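# Set both cartons flat on the low platform

## Task

Place each of the two cartons on the low platform so that it lies flat, rests neither on the other carton nor partly past any platform edge, and keeps upward the same face that was up at the start.

## Robot and tools

Robot: two arms, left_arm and right_arm, each ending in an identical five-finger right hand (so the hands are not mirrored; every hand axis and number means the same on both). Base positions in the scene frame: left_arm (-0.024, +0.470, +0.060) m, right_arm (-0.059, -0.606, +0.060) m, both turned only slightly about z. A post stands behind the arms. Loose objects may occasionally get a small push from outside.

Frames. Scene frame: origin at table-top height halfway between the nominal bases, +z up, +x out over the table, left_arm toward +y. Fixed cameras and the table use it. Each arm reports its hand pose, velocities and wrist-camera pose in its own base frame. Motion offsets are taken along the axes of that arm's current Hand target. The hand point sits 0.05 m in front of the palm and 0.15 m from the wrist flange; its +z runs along the straight fingers, +y out of the palm, +x across the palm away from the thumb. Straight fingertips reach about 0.06-0.07 m past it along +z and lie 0.06 m behind it along -y. A wrist bracket on the little-finger side can strike things, and with the fingers level the wrist may hang below the hand point and touch the table first.

execute_actions(actions, cameras). actions is a list of actions; each action is a list of 1 to 15 rows, one row per 1/30 s step, the last row repeated if fewer than 15. Every row is a single list of 28 numbers in [-1, 1] covering both arms: left dx, dy, dz, rx, ry, rz; left little, ring, middle, index, thumb_bend, thumb_turn, force_limit, speed; then the same 14 for the right arm. dx..rz are an offset (not a pose) from the Hand target as it stood when that action began, along its own axes; 1.0 equals 0.6 m or 180 degrees, and rx, ry, rz form one rotation vector. All rows of an action measure from that same start, and the next action starts from the new Hand target, so repeating an offset moves further. Six zeros ask nothing new of an arm. Finger and thumb numbers are absolute targets: +1 open/straight (thumb_turn +1 beside the palm), -1 closed (thumb_turn -1 in front of the palm). force_limit maps -1..+1 to about 0..10 N at the fingertip (0..15 N for the two thumb motors). speed rises from almost zero at -1 to full at +0.48 and above; full travel then takes 0.49 s; use -0.94 or lower for gentle closing. There is no 'unchanged' value: to leave a hand alone, resend its last executed eight numbers, or, if none was sent yet, its hand_measured six plus hand_force_limit and hand_speed. cameras: list of names, ["all"], or []; images come by default only when actions is empty.

move(target, speed, blend, stop_force, zero, blocking, cameras). target is one 28-number row or a list of up to 15 rows, same layout; each row's arm offsets count from the Hand target at the move's start, not from the previous row. Paths are straight lines, ignore obstacles, and are capped at 10 s total. speed: m/s, 0.002 to 3.2, default 0.25 (rotation up to twice that in rad/s), one value or one per target. blend: corner rounding in m, 0 means stop at each target. stop_force: 4 to 120 N, ends an arm's path when its wrist sensor feels that much push against the motion; requires identical hand numbers in every row and cannot be combined with blocking=false; unreliable while the hand turns. zero: with stop_force, re-zero the sensor first (default true). blocking=false returns after about 0.5 s while motion continues. The result adds a move: line (done, off_target, moving, held, fault; limits=paced means clipped poses, limits=held means withheld steps). Paths that bring a wrist near its first joint axis are refused; go around the base.

wait(seconds 0 to 3600) lets time pass. stop() brakes a running move. zoom_image(camera, region=[x0, y0, x1, y1]) enlarges part of the newest full image, at most 504 px each way. show_instructions() shows the reference page. zero_wrist_force(arm) tares the wrist sensor. finished_scene(scene=1) ends the scene permanently; call it only once both cartons are settled correctly.

Cameras: cam_head_left, cam_head_right, cam_high, cam_left_wrist, cam_right_wrist, all 672x504.

Reading results: end_effector_position (m), end_effector_quat_wxyz and velocities in each base frame; Hand target is the last commanded pose, which the hand often rests slightly short of (send the gap as an offset). hand_measured, hand_stopped_by (moving, target, force, stalled, fault) and hand_load_n (N, positive when pushing a finger open) follow the six-motor order. A lost grip shows as load falling to near 0. Wrist force and torque are in the hand's own axes; a third line gives the peak since last shown. Joint torques are total drive output, not contact.

Gripping: thumb turned in front, the hand closes around things about 0.035-0.065 m thick; thumb tip and index pad can pinch a light object up to about 0.08 m. To grip harder, raise force_limit and send a more closed target; to loosen, send a more open one.

Avoid: contact torque at joint limits (wrist joints 50.7 N m, elbow 141) or about 150 N on any arm part, which stops the arm for 10 s; commanding targets beyond firm contact; arms touching each other or one hand closing on the other; motors overheating from long stretched holds; drops even of millimetres, releasing moving parts, slams and hard pushes; anything leaving the table, which fails the task.

Each tool is called after "Emit:" as a command line: name --argument value for each argument, lists and objects as JSON in quotes; but a table of rows of numbers goes row by row, as --pt "numbers of a row", without its own name.

Reference images:

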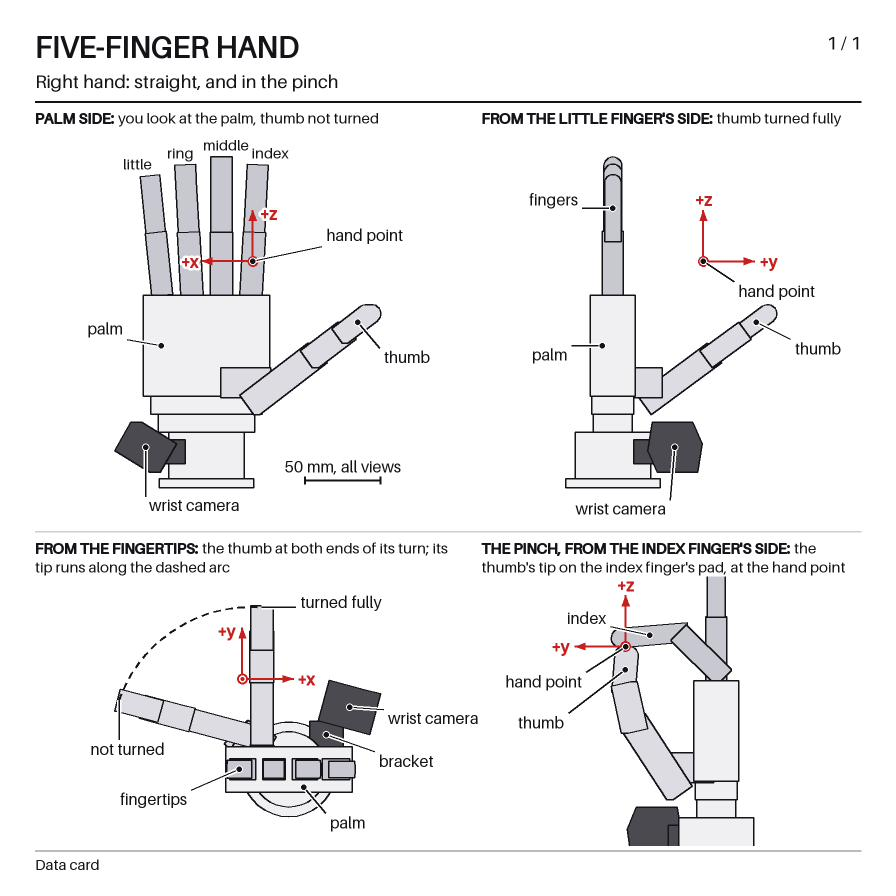

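## Session

Emit:
execute_actions --actions '[]'

Scene clock: 0.00 s.
left_arm: end_effector_position=(+0.8398, -0.2654, +0.1707) hand_measured=(+1.000, +1.000, +1.000, +1.000, +1.000, +1.000) hand_load_n=(+0.0, +0.0, +0.0, +0.0, +0.0, +0.0) hand_stopped_by=(target, target, target, target, target, target) hand_force_limit=0.00 hand_speed=-0.80 end_effector_quat_wxyz=(+0.065, +0.705, -0.690, +0.152) | right_arm: end_effector_position=(+1.0423, +0.0088, +0.1862) hand_measured=(+1.000, +1.000, +1.000, +1.000, +1.000, +1.000) hand_load_n=(+0.0, +0.0, +0.0, +0.0, +0.0, +0.0) hand_stopped_by=(target, target, target, target, target, target) hand_force_limit=0.00 hand_speed=-0.80 end_effector_quat_wxyz=(+0.188, +0.147, +0.841, -0.486)
Joint positions: left_arm=[-0.436 -0.777 1.027 1.072 1.793 -3.628] | right_arm=[0.043 -0.58 0.833 1.029 2.644 -1.354]
Joint velocities: within noise
Joint torques (N m): no reading
Wrist force (N): no reading
Wrist torque (N m): no reading
Wrist force, peak (N): no reading
Hand target: left_arm +0.8398, -0.2654, +0.1707; +0.065, +0.705, -0.690, +0.152 | right_arm +1.0423, +0.0088, +0.1862; +0.188, +0.147, +0.841, -0.486

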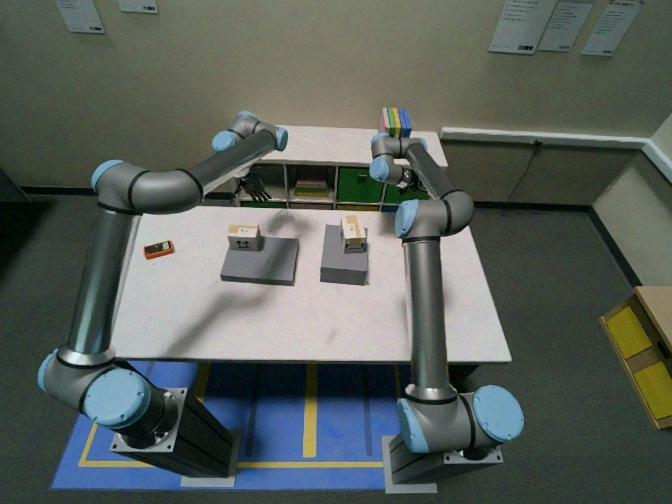

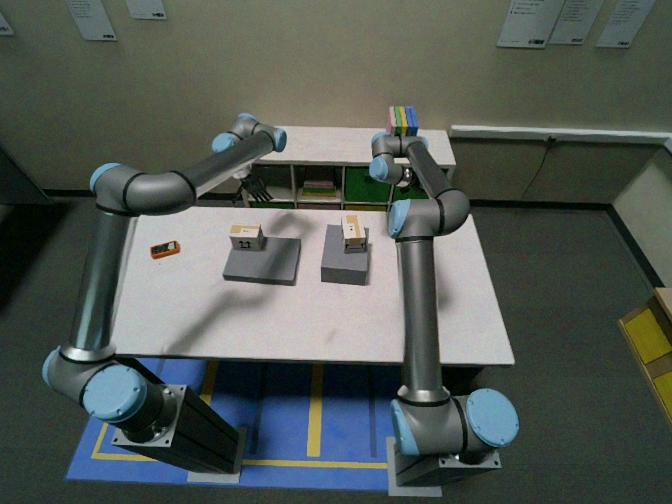

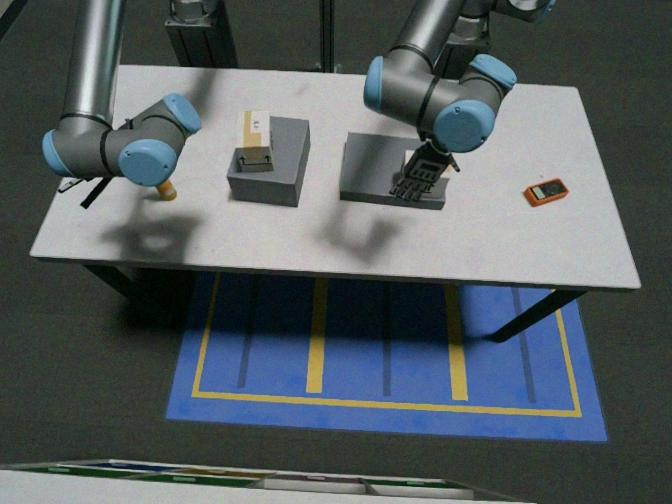

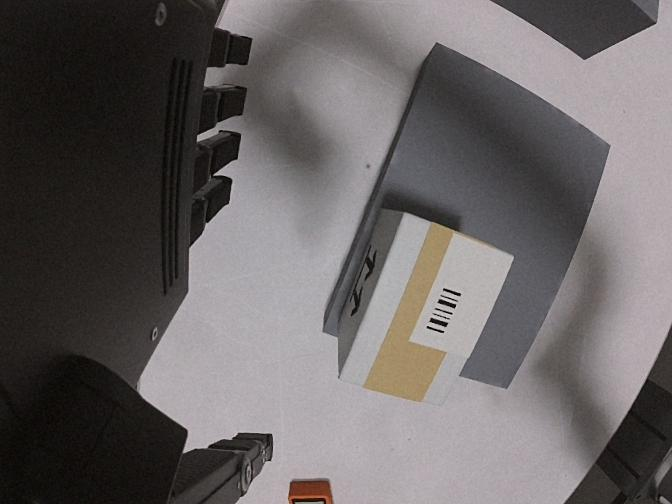

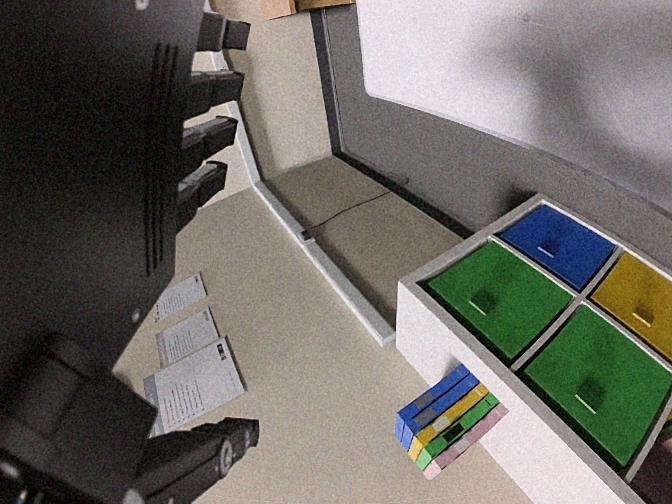

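Emit:
zoom_image --camera "cam_head_left" --region '[190, 180, 420, 320]'

Emit:
zoom_image --camera "cam_high" --region '[200, 80, 480, 260]'

Emit:
zoom_image --camera "cam_head_right" --region '[190, 180, 420, 320]'

Scaled by 2.191 from the camera's image (finer frame: 960x720).

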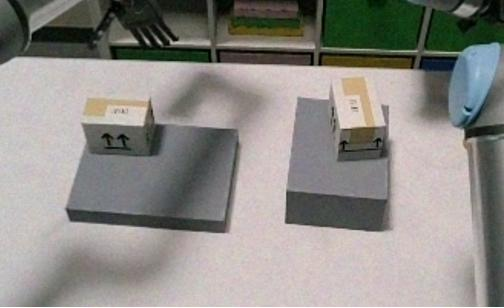

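Scaled by 1.800 from the camera's image (finer frame: 960x720).

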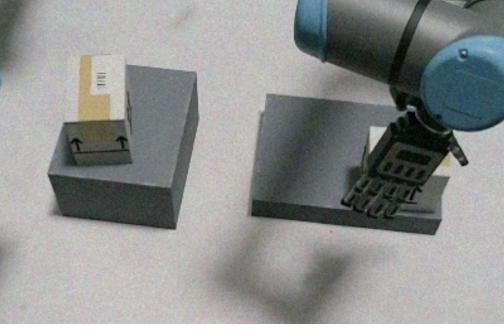

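Scaled by 2.191 from the camera's image (finer frame: 960x720).

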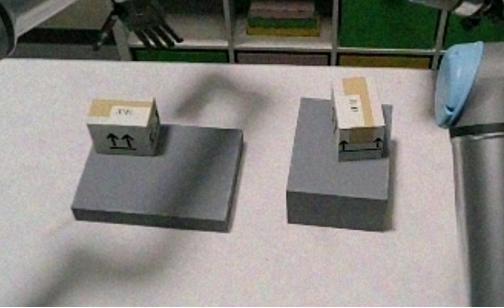

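Emit:
zoom_image --camera "cam_left_wrist" --region '[280, 160, 560, 420]'

Scaled by 1.800 from the camera's image (finer frame: 960x720).

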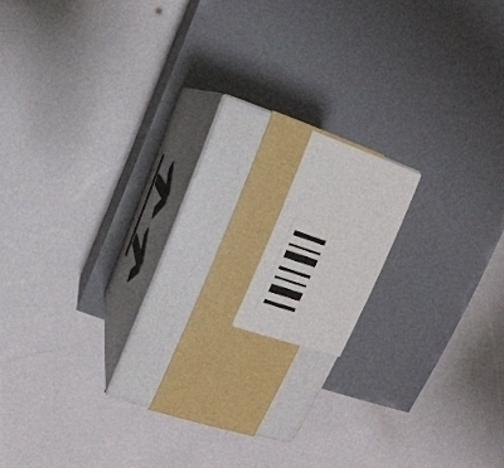

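Emit:
zoom_image --camera "cam_head_left" --region '[210, 210, 310, 290]'

Emit:
zoom_image --camera "cam_head_right" --region '[210, 210, 310, 290]'

Emit:
zoom_image --camera "cam_head_left" --region '[310, 205, 390, 290]'

Emit:
zoom_image --camera "cam_high" --region '[220, 90, 320, 210]'

Scaled by 5.040 from the camera's image (finer frame: 960x720).

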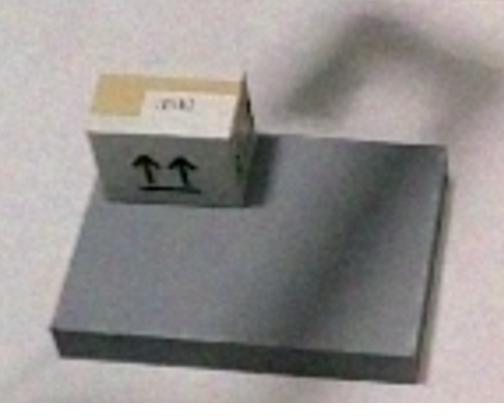

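Scaled by 5.040 from the camera's image (finer frame: 960x720).

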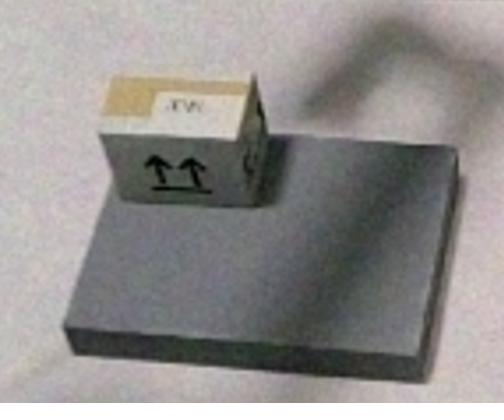

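Scaled by 5.929 from the camera's image (finer frame: 960x720).

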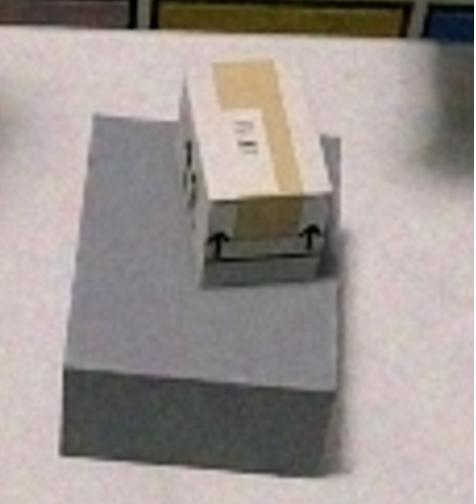

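Scaled by 4.200 from the camera's image (finer frame: 960x720).

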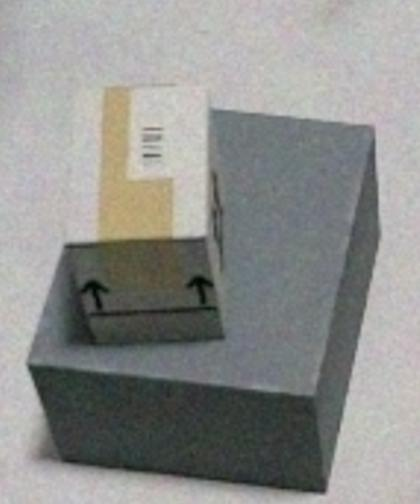

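Emit:
move --pt "0.0608 -0.0236 -0.189 0 0 0 1 1 1 1 1 1 0 -0.8 -0.1148 -0.1905 -0.1145 0 0 0 1 1 1 1 1 -1 0 0" --pt "-0.1207 0.199 -0.5577 0 0 0 1 1 1 1 1 1 0 -0.8 0.2287 -0.331 -0.532 -0.1495 0.338 0.348 1 1 1 1 1 -1 0 0" --blend 0.05 --speed 0.3 --cameras '["all"]'

Scene clock: 379.50 s.
left_arm: end_effector_position=(+0.8146, -0.2396, +0.3158) hand_measured=(+1.000, +1.000, +1.000, +1.000, +1.000, +1.000) hand_load_n=(+0.0, +0.0, +0.0, +0.5, +0.0, +0.0) hand_stopped_by=(target, target, target, target, target, target) hand_force_limit=0.00 hand_speed=-0.80 end_effector_quat_wxyz=(+0.065, +0.705, -0.690, +0.152) | right_arm: end_effector_position=(+1.0210, +0.0245, +0.3401) hand_measured=(+1.000, +1.000, +1.000, +1.000, +1.000, -1.000) hand_load_n=(+0.0, +0.0, -0.5, +0.0, +0.0, +0.0) hand_stopped_by=(target, target, target, target, target, target) hand_force_limit=0.00 hand_speed=0.00 end_effector_quat_wxyz=(+0.182, +0.195, +0.850, -0.453)
Joint positions: left_arm=[-0.421 -0.882 0.951 1.255 1.797 -3.613] | right_arm=[0.053 -0.653 0.698 1.357 2.583 -1.161]
Joint torques (N m): left_arm=[16.4 -107.4 -25.49 7.48 2.88 2.53] | right_arm=[-13.66 -115.57 -30.45 -0.33 4.14 -2.82]
Wrist force (N): left_arm=[-0.5 -0.6 1.5] | right_arm=[0.5 0.2 -0.3]
Wrist torque (N m): left_arm=[-0.13 0.02 -0.06] | right_arm=[0.04 -0.06 0.22]
Wrist force, peak (N): left_arm=[-0.8 -0.4 3.7] | right_arm=[1.5 -1.5 -3.8]
Hand target: left_arm +0.8146, -0.2395, +0.3158; +0.065, +0.705, -0.690, +0.152 (not the last commanded pose) | right_arm +1.0209, +0.0245, +0.3401; +0.182, +0.195, +0.850, -0.453 (not the last commanded pose)
Off the commanded pose: left_arm 0.237 m, 0 deg | right_arm 0.309 m, 85 deg.
move: held (right_arm; a check stopped the path), off_target (left_arm; braked when a check withheld steps of right_arm); path passed 1 of 2 targets; limits=held
pose unreachable (right arm): on one or more control steps of this call, first in action 0 (counted from 0), this arm could not follow its commanded pose, so it was not sent that pose on those steps. It may still have moved: this result reports where it is.
cause: moving toward the commanded pose would bring two parts of the arm too close to each other (joints 4 (wrist 1) to 6 (wrist 3) lie between them).
cam_left_wrist: T_world_to_cam=[[-0.96288, -0.26968, 0.01186, 0.71216], [-0.26381, 0.94939, 0.17047, 0.39318], [-0.05723, 0.16102, -0.98529, 0.50855]] pos_world=[0.81855, -0.26311, 0.4256]
cam_right_wrist: T_world_to_cam=[[0.2047, 0.54602, -0.81238, 0.04812], [0.77075, 0.42169, 0.47763, -0.96175], [0.60336, -0.72391, -0.33452, -0.37457]] pos_world=[0.95742, 0.10813, 0.37315]

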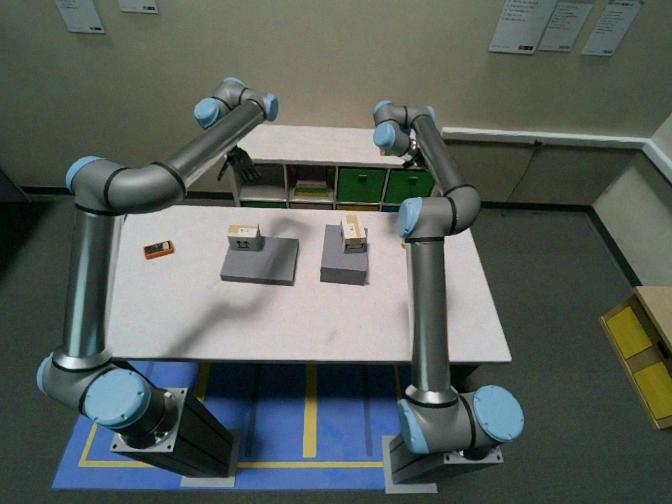

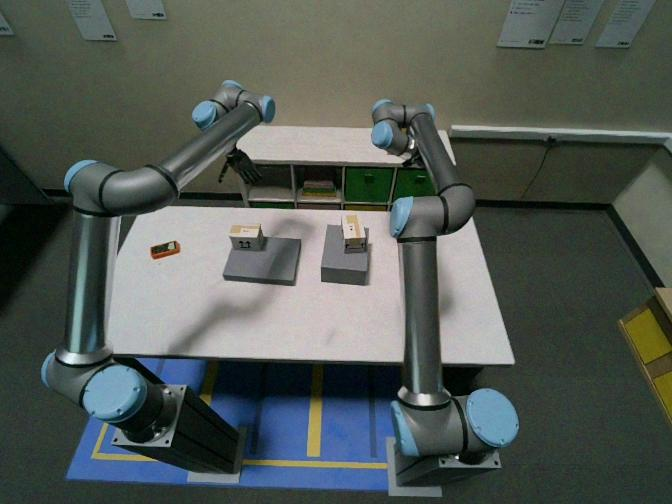

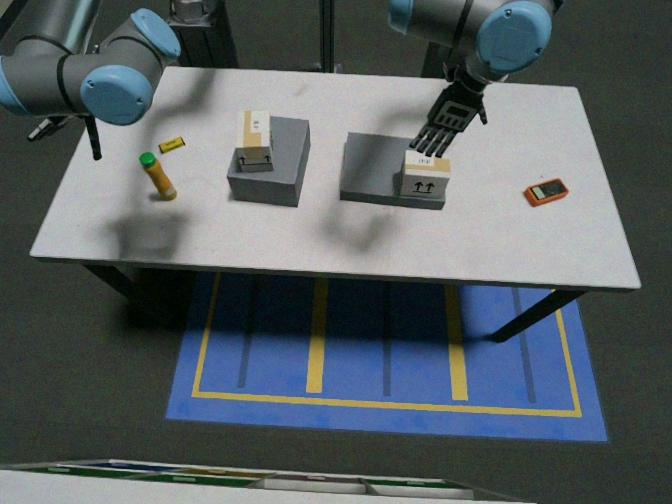

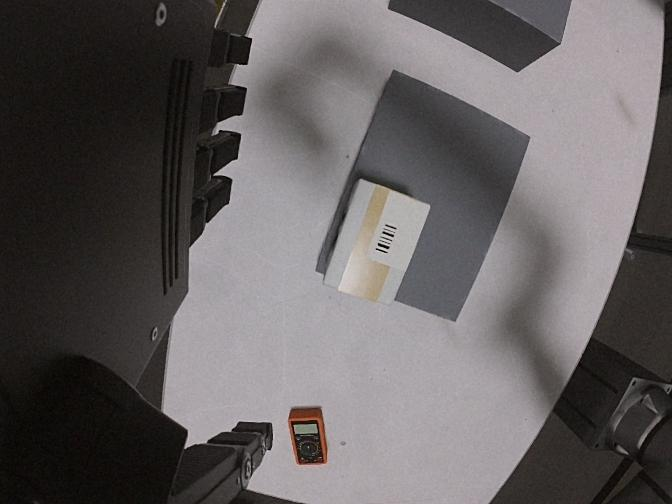

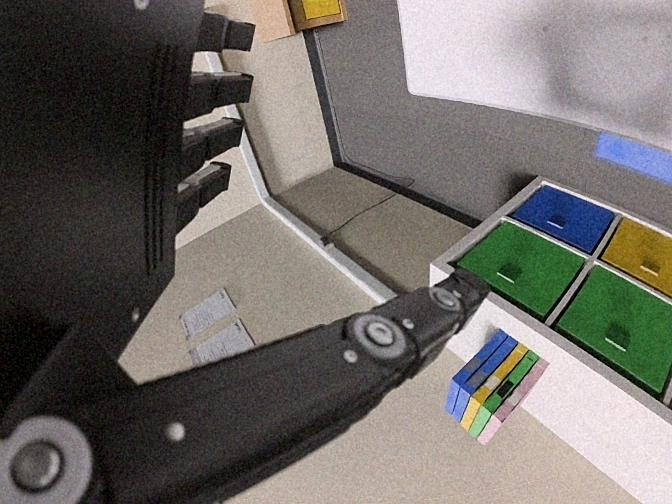

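Emit:
move --target '[-0.1543,0.1872,-0.3093,0,0,0,1,1,1,1,1,1,0,-0.8,0.2958,0.0453,-0.3993,-0.3039,0.1221,-0.1308,1,1,1,1,1,-1,0,0]' --speed 0.3 --cameras '["cam_head_left","cam_high"]'

Scene clock: 412.87 s.
left_arm: end_effector_position=(+0.6798, -0.0999, +0.4497) hand_measured=(+1.000, +1.000, +1.000, +1.000, +1.000, +1.000) hand_load_n=(+0.0, +0.0, +0.0, +0.0, +0.0, +0.0) hand_stopped_by=(target, target, target, target, target, target) hand_force_limit=0.00 hand_speed=-0.80 end_effector_quat_wxyz=(+0.065, +0.705, -0.690, +0.152) | right_arm: end_effector_position=(+0.8502, +0.2696, +0.3599) hand_measured=(+1.000, +1.000, +1.000, +1.000, +1.000, -1.000) hand_load_n=(+0.0, +0.0, +0.0, +0.0, +0.0, +0.0) hand_stopped_by=(target, target, target, target, target, target) hand_force_limit=0.00 hand_speed=0.00 end_effector_quat_wxyz=(+0.000, +0.000, +1.000, +0.000)
Joint positions: left_arm=[-0.314 -1.184 1.189 1.345 1.822 -3.506] | right_arm=[0.043 -0.908 0.972 1.507 1.572 -1.529]
Joint torques (N m): left_arm=[14.21 -83.82 -24.18 7.51 3.01 2.46] | right_arm=[-14.37 -114.92 -30.18 7.46 -1.75 -2.07]
Wrist force (N): left_arm=[-0.7 -0.3 1.7] | right_arm=[0.8 0.0 0.9]
Wrist torque (N m): left_arm=[-0.12 0.05 -0.09] | right_arm=[-0.21 -0.08 0.25]
Wrist force, peak (N): left_arm=[-0.5 -1.3 2.6] | right_arm=[0.8 0.0 0.9]
Hand target: left_arm +0.6797, -0.0999, +0.4498; +0.065, +0.705, -0.690, +0.152 | right_arm +0.8502, +0.2696, +0.3598; +0.000, +0.000, +1.000, +0.000
Off the commanded pose: left_arm 0.000 m, 0 deg | right_arm 0.000 m, 0 deg.
move: done

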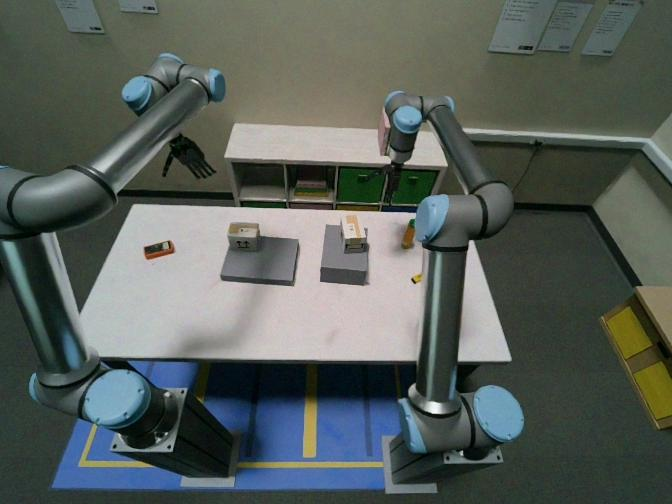

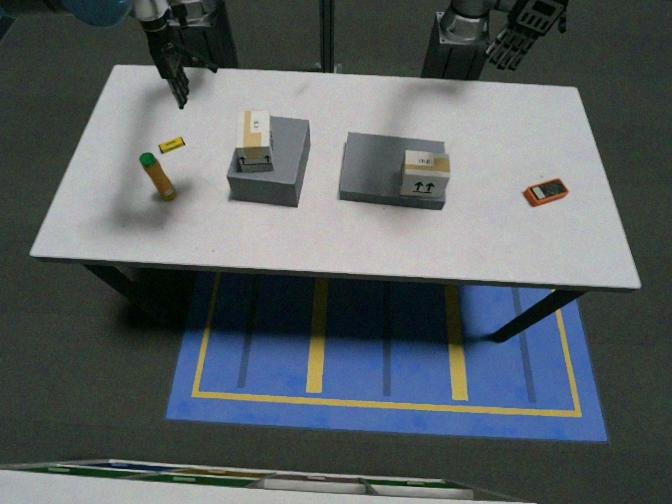

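Emit:
zoom_image --camera "cam_high" --region '[220, 90, 320, 210]'

Emit:
zoom_image --camera "cam_high" --region '[330, 120, 460, 220]'

Emit:
zoom_image --camera "cam_high" --region '[130, 30, 230, 130]'

Scaled by 4.200 from the camera's image (finer frame: 960x720).

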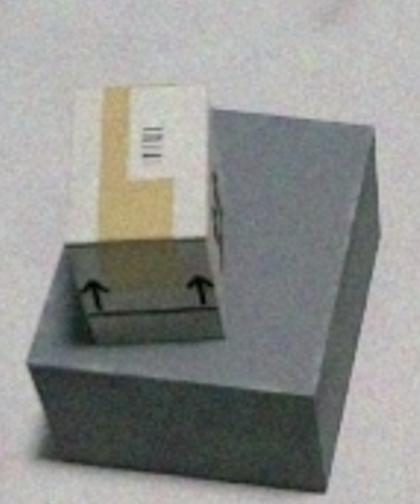

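Scaled by 3.877 from the camera's image (finer frame: 960x720).

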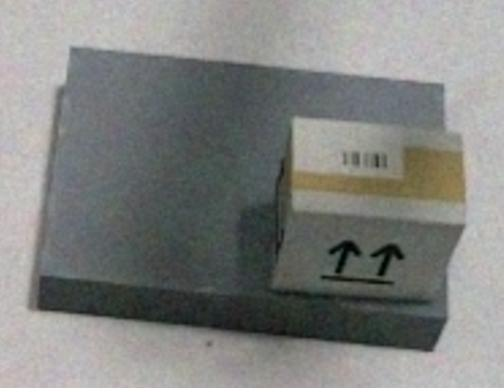

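Scaled by 5.040 from the camera's image (finer frame: 960x720).

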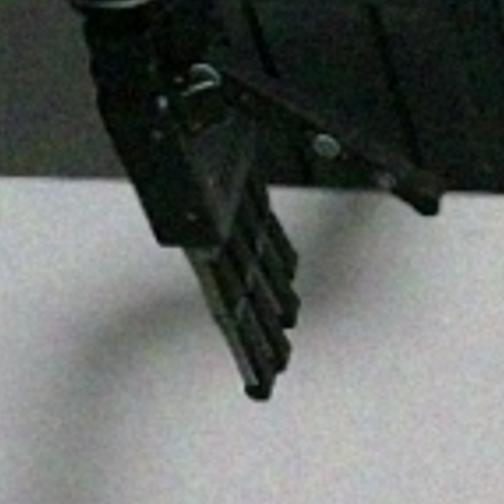

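Emit:
zoom_image --camera "cam_head_left" --region '[350, 90, 450, 220]'

Scaled by 3.877 from the camera's image (finer frame: 960x720).

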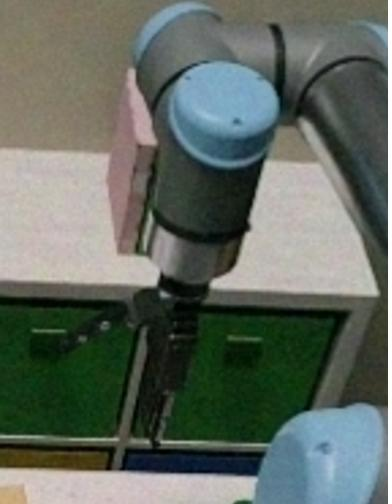

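Emit:
move --pt "0 0 0 0 0 0 1 1 1 1 1 1 0 -0.8 0.05 0.05 0 0 0 0.5 0.8 0.8 0.8 0.8 1 -1 0 0" --pt "0 0 0 0 0 0 1 1 1 1 1 1 0 -0.8 0.1093 0.1423 0.0333 0.0228 0.424 0.8715 0.8 0.8 0.8 0.8 1 -1 0 0" --blend 0.04 --speed 0.3 --cameras '["all"]'

Scene clock: 570.63 s.
left_arm: end_effector_position=(+0.6797, -0.0999, +0.4498) hand_measured=(+1.000, +1.000, +1.000, +1.000, +1.000, +1.000) hand_load_n=(+0.0, +0.0, +0.0, +0.0, +0.0, +0.0) hand_stopped_by=(target, target, target, target, target, target) hand_force_limit=0.00 hand_speed=-0.80 end_effector_quat_wxyz=(+0.065, +0.705, -0.690, +0.152) | right_arm: end_effector_position=(+0.7845, +0.3549, +0.3398) hand_measured=(+0.800, +0.800, +0.800, +0.800, +1.000, -1.000) hand_load_n=(+0.0, +0.0, +0.0, +0.0, +0.0, +0.0) hand_stopped_by=(target, target, target, target, target, target) hand_force_limit=0.00 hand_speed=0.00 end_effector_quat_wxyz=(-0.437, +0.898, +0.049, -0.024)
Joint positions: left_arm=[-0.314 -1.184 1.189 1.345 1.822 -3.506] | right_arm=[0.015 -0.87 1.066 1.494 0.671 1.42]
Joint torques (N m): left_arm=[15.46 -87.67 -23.99 7.47 2.97 2.74] | right_arm=[-14.23 -116.69 -28.69 0.9 -3.39 2.62]
Wrist force (N): left_arm=[-1.3 -0.8 2.4] | right_arm=[0.2 0.2 -0.4]
Wrist torque (N m): left_arm=[-0.23 0.12 -0.14] | right_arm=[0.06 0.09 -0.18]
Wrist force, peak (N): left_arm=[-0.8 -0.7 2.9] | right_arm=[1.1 -0.2 0.5]
Hand target: left_arm +0.6797, -0.0999, +0.4498; +0.065, +0.705, -0.690, +0.152 | right_arm +0.7845, +0.3549, +0.3398; -0.437, +0.898, +0.048, -0.024
Off the commanded pose: left_arm 0.000 m, 0 deg | right_arm 0.000 m, 0 deg.
move: done
cam_left_wrist: T_world_to_cam=[[-0.96288, -0.26968, 0.01186, 0.61836], [-0.26381, 0.94939, 0.17047, 0.20212], [-0.05723, 0.16102, -0.98529, 0.61037]] pos_world=[0.68365, -0.12341, 0.5596]
cam_right_wrist: T_world_to_cam=[[0.37248, -0.55644, -0.74272, 0.15184], [-0.75843, -0.64374, 0.10192, 0.78676], [-0.53483, 0.52534, -0.6618, 0.56799]] pos_world=[0.84392, 0.29257, 0.40849]

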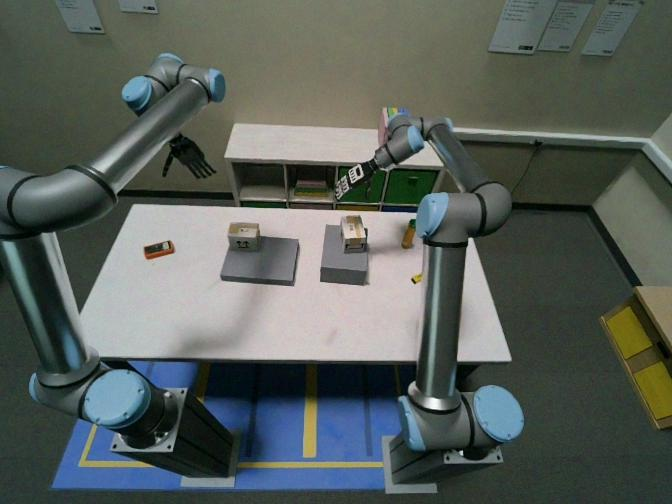

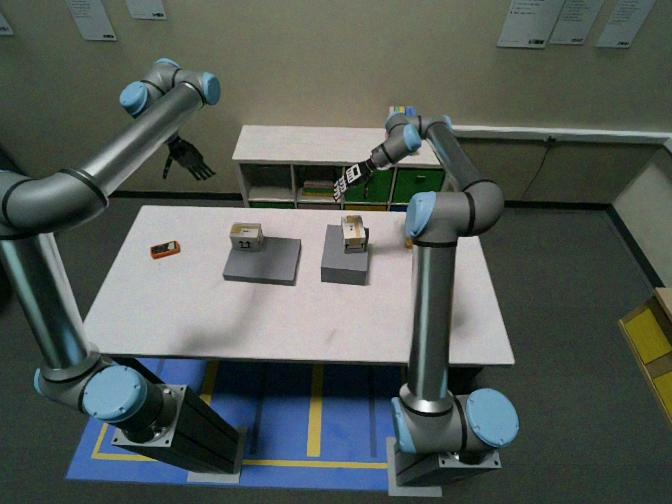

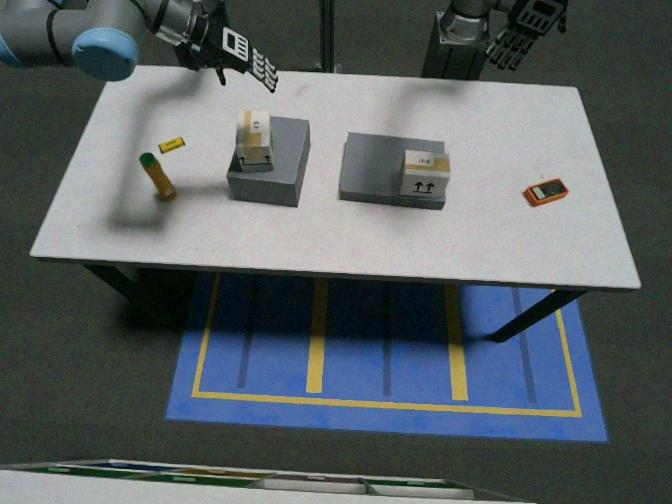

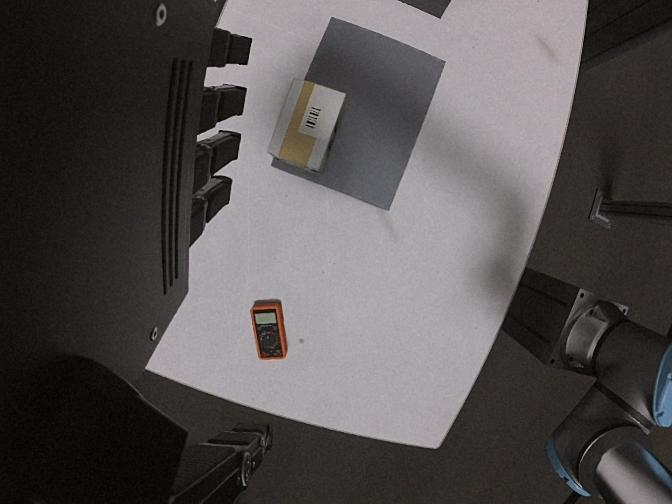

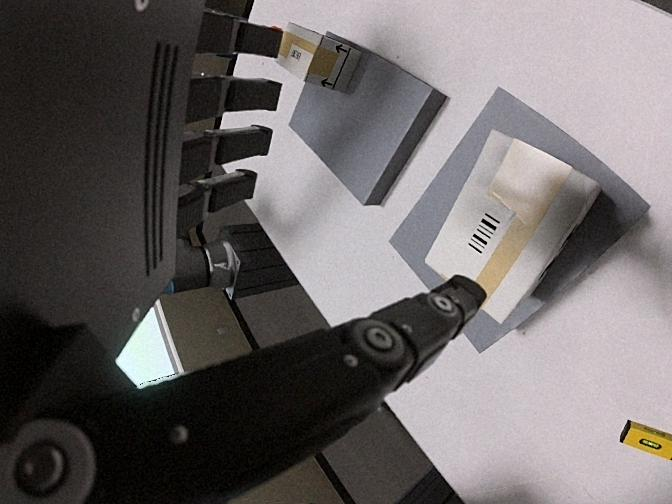

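Emit:
zoom_image --camera "cam_right_wrist" --region '[370, 70, 670, 370]'

Emit:
zoom_image --camera "cam_high" --region '[170, 10, 320, 130]'

Emit:
zoom_image --camera "cam_head_left" --region '[320, 120, 440, 260]'

Scaled by 1.680 from the camera's image (finer frame: 960x720).

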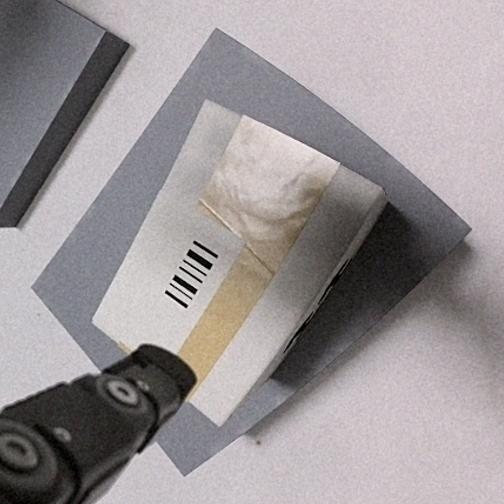

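Scaled by 3.360 from the camera's image (finer frame: 960x720).

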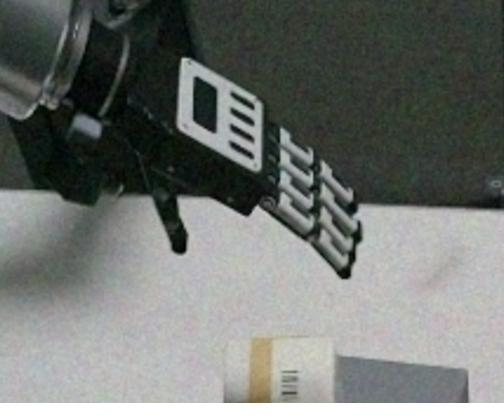

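Scaled by 3.600 from the camera's image (finer frame: 960x720).

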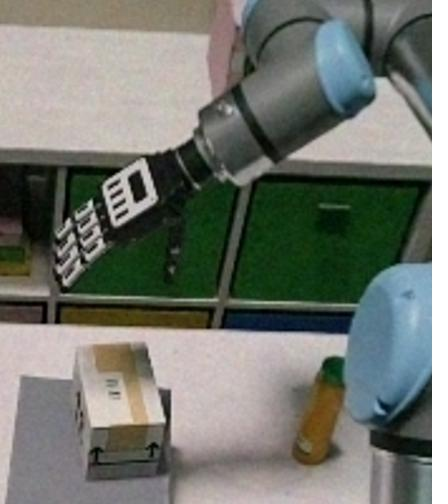

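Emit:
move --target '[0,0,0,0,0,0,1,1,1,1,1,1,0,-0.8,-0.017,0.1912,0.1338,0,0,0,0.8,0.8,0.8,0.8,1,-1,0,0]' --speed 0.15 --cameras '["cam_high","cam_head_left","cam_right_wrist"]'

Emit:
zoom_image --camera "cam_high" --region '[180, 70, 320, 210]'

Emit:
zoom_image --camera "cam_head_left" --region '[310, 180, 410, 280]'

Scene clock: 627.70 s.
left_arm: end_effector_position=(+0.6797, -0.0999, +0.4498) hand_measured=(+1.000, +1.000, +1.000, +1.000, +1.000, +1.000) hand_load_n=(+0.0, +0.0, +0.0, +0.0, +0.0, +0.0) hand_stopped_by=(target, target, target, target, target, target) hand_force_limit=0.00 hand_speed=-0.80 end_effector_quat_wxyz=(+0.065, +0.705, -0.690, +0.152) | right_arm: end_effector_position=(+0.7752, +0.3462, +0.2003) hand_measured=(+0.800, +0.800, +0.800, +0.800, +1.000, -1.000) hand_load_n=(+0.0, +0.0, +0.0, +0.0, +0.0, +0.0) hand_stopped_by=(target, target, target, target, target, target) hand_force_limit=0.00 hand_speed=0.00 end_effector_quat_wxyz=(-0.437, +0.898, +0.048, -0.024)
Joint positions: left_arm=[-0.314 -1.184 1.189 1.345 1.822 -3.506] | right_arm=[0.004 -0.814 1.227 1.289 0.672 1.404]
Joint torques (N m): left_arm=[17.96 -85.18 -24.58 6.9 2.75 2.89] | right_arm=[-14.68 -81.95 -25.26 0.41 -1.77 -1.68]
Wrist force (N): left_arm=[-1.0 -0.8 2.5] | right_arm=[0.6 0.1 -0.7]
Wrist torque (N m): left_arm=[-0.23 0.08 -0.12] | right_arm=[0.07 0.02 0.18]
Wrist force, peak (N): left_arm=[-0.9 -0.6 2.9] | right_arm=[0.4 -0.7 -1.2]
Hand target: left_arm +0.6797, -0.0999, +0.4498; +0.065, +0.705, -0.690, +0.152 | right_arm +0.7752, +0.3462, +0.2000; -0.437, +0.898, +0.048, -0.024
Off the commanded pose: left_arm 0.000 m, 0 deg | right_arm 0.000 m, 0 deg.
move: done
cam_right_wrist: T_world_to_cam=[[0.37232, -0.55648, -0.74277, 0.04706], [-0.75856, -0.64358, 0.10194, 0.7883], [-0.53476, 0.52548, -0.66174, 0.47511]] pos_world=[0.83452, 0.28387, 0.26899]
Images, in order (width x height): cam_head_left 672x504, cam_high 672x504, cam_right_wrist 672x504.

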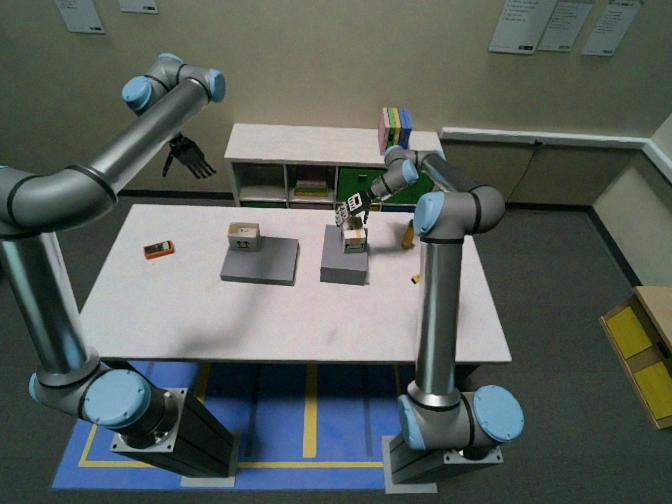

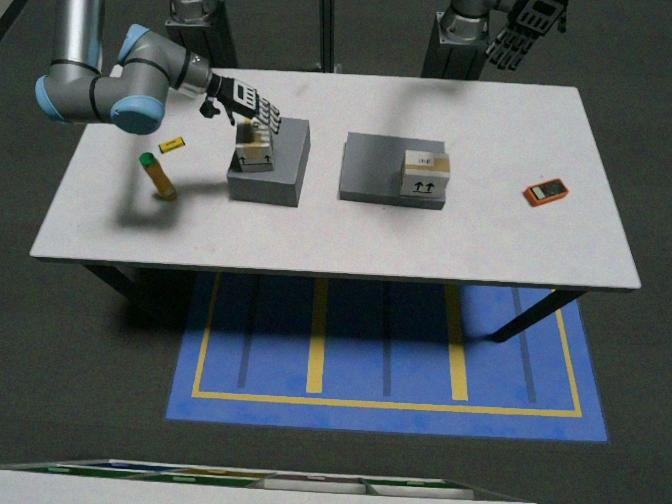

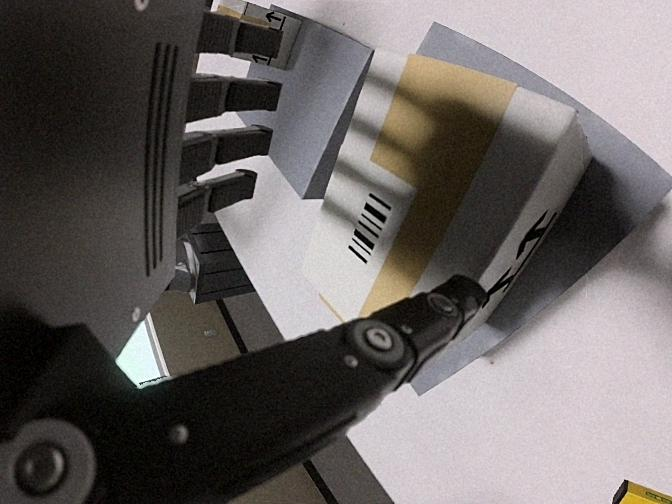

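Scaled by 3.600 from the camera's image (finer frame: 960x720).

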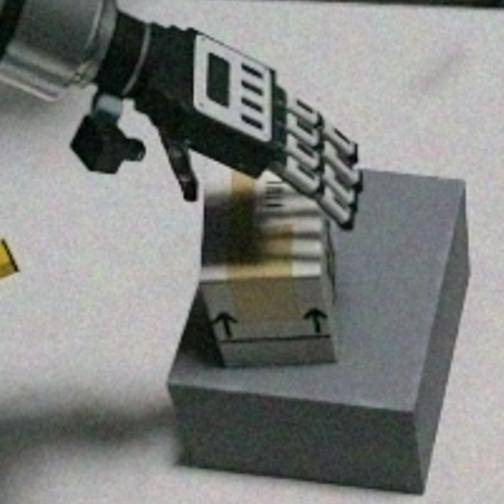

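Scaled by 5.040 from the camera's image (finer frame: 960x720).

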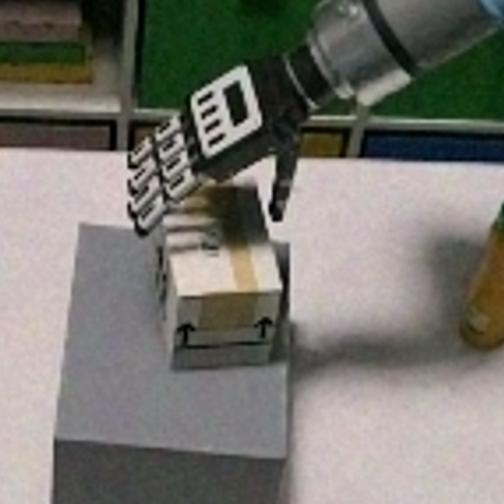

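Emit:
zoom_image --camera "cam_right_wrist" --region '[280, 20, 620, 400]'

Scaled by 1.326 from the camera's image (finer frame: 960x720).

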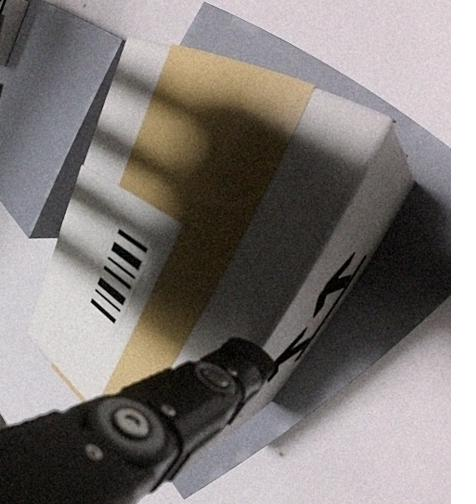

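Emit:
move --target '[0,0,0,0,0,0,1,1,1,1,1,1,0,-0.8,0,0.0653,0.049,0,0,0,0.8,0.8,0.8,0.8,1,-1,0,0]' --speed 0.04 --stop_force 8 --cameras '["cam_high","cam_head_left","cam_right_wrist"]'

Emit:
zoom_image --camera "cam_high" --region '[180, 70, 320, 210]'

Emit:
zoom_image --camera "cam_head_left" --region '[310, 180, 410, 280]'

Scene clock: 658.80 s.
left_arm: end_effector_position=(+0.6797, -0.0999, +0.4498) hand_measured=(+1.000, +1.000, +1.000, +1.000, +1.000, +1.000) hand_load_n=(+0.0, -0.5, +0.0, +0.0, +0.0, +0.0) hand_stopped_by=(target, target, target, target, target, target) hand_force_limit=0.00 hand_speed=-0.80 end_effector_quat_wxyz=(+0.065, +0.705, -0.690, +0.152) | right_arm: end_effector_position=(+0.7753, +0.3451, +0.1511) hand_measured=(+0.800, +0.800, +0.800, +0.800, +1.000, -1.000) hand_load_n=(+0.0, +0.0, -0.5, +0.0, +0.0, +0.0) hand_stopped_by=(target, target, target, target, target, target) hand_force_limit=0.00 hand_speed=0.00 end_effector_quat_wxyz=(-0.437, +0.898, +0.048, -0.024)
Joint positions: left_arm=[-0.314 -1.184 1.189 1.345 1.822 -3.506] | right_arm=[0.003 -0.778 1.256 1.225 0.673 1.402]
Joint torques (N m): left_arm=[15.36 -85.73 -24.81 6.96 3.03 2.57] | right_arm=[-14.37 -83.29 -25.54 0.83 0.7 -1.86]
Wrist force (N): left_arm=[-0.9 -0.8 3.0] | right_arm=[0.6 0.1 -0.5]
Wrist torque (N m): left_arm=[-0.26 0.04 -0.11] | right_arm=[0.05 0.03 0.18]
Wrist force, peak (N): left_arm=[-0.9 -0.8 3.0] | right_arm=[0.4 -0.3 -1.3]
Hand target: left_arm +0.6797, -0.0999, +0.4498; +0.065, +0.705, -0.690, +0.152 | right_arm +0.7753, +0.3451, +0.1511; -0.437, +0.898, +0.048, -0.024
Off the commanded pose: left_arm 0.000 m, 0 deg | right_arm 0.000 m, 0 deg.
move: done
cam_right_wrist: T_world_to_cam=[[0.37231, -0.55647, -0.74278, 0.0098], [-0.75863, -0.64351, 0.10185, 0.79276], [-0.53466, 0.52558, -0.66174, 0.443]] pos_world=[0.83462, 0.28277, 0.21969]
Images, in order (width x height): cam_head_left 672x504, cam_high 672x504, cam_right_wrist 672x504.

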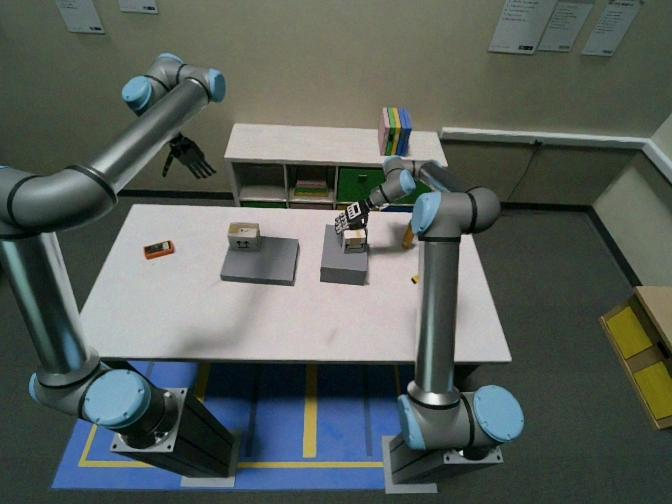

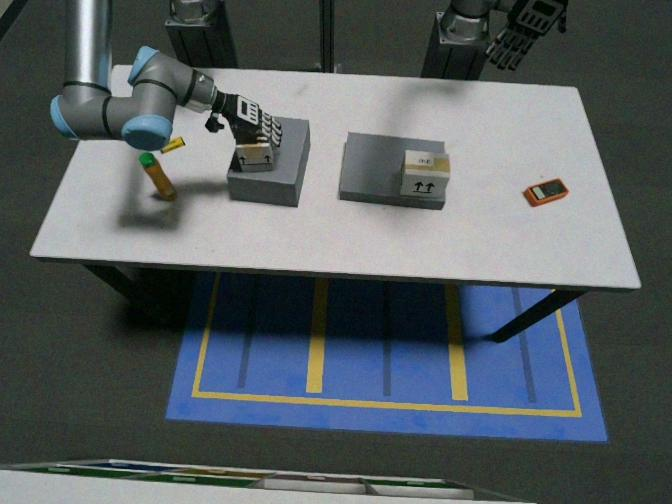

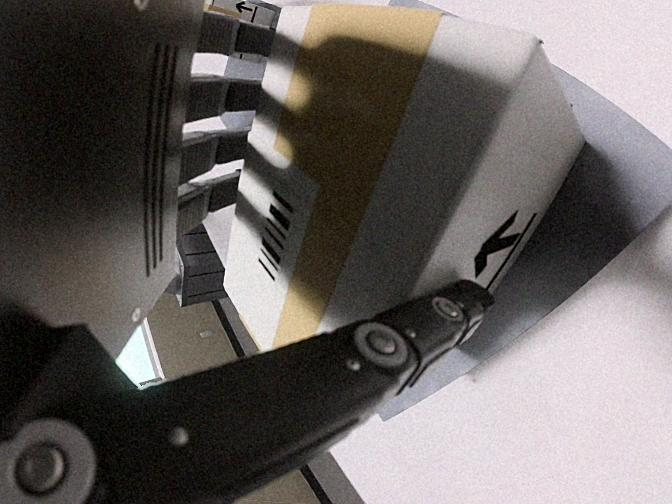

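Scaled by 3.600 from the camera's image (finer frame: 960x720).

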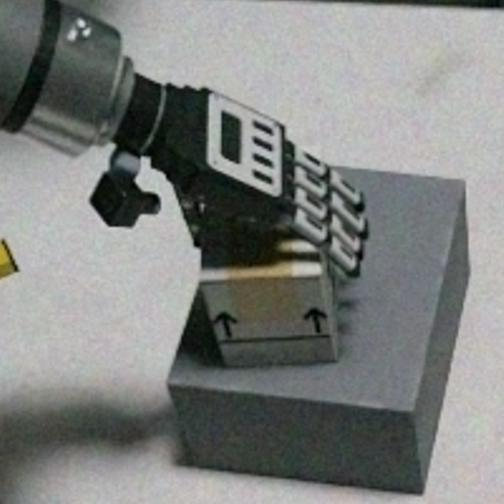

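Scaled by 5.040 from the camera's image (finer frame: 960x720).

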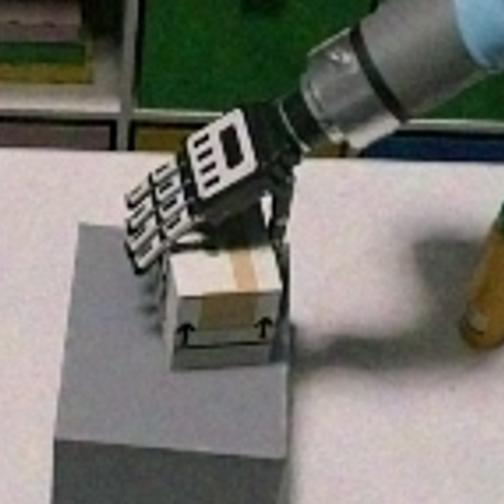

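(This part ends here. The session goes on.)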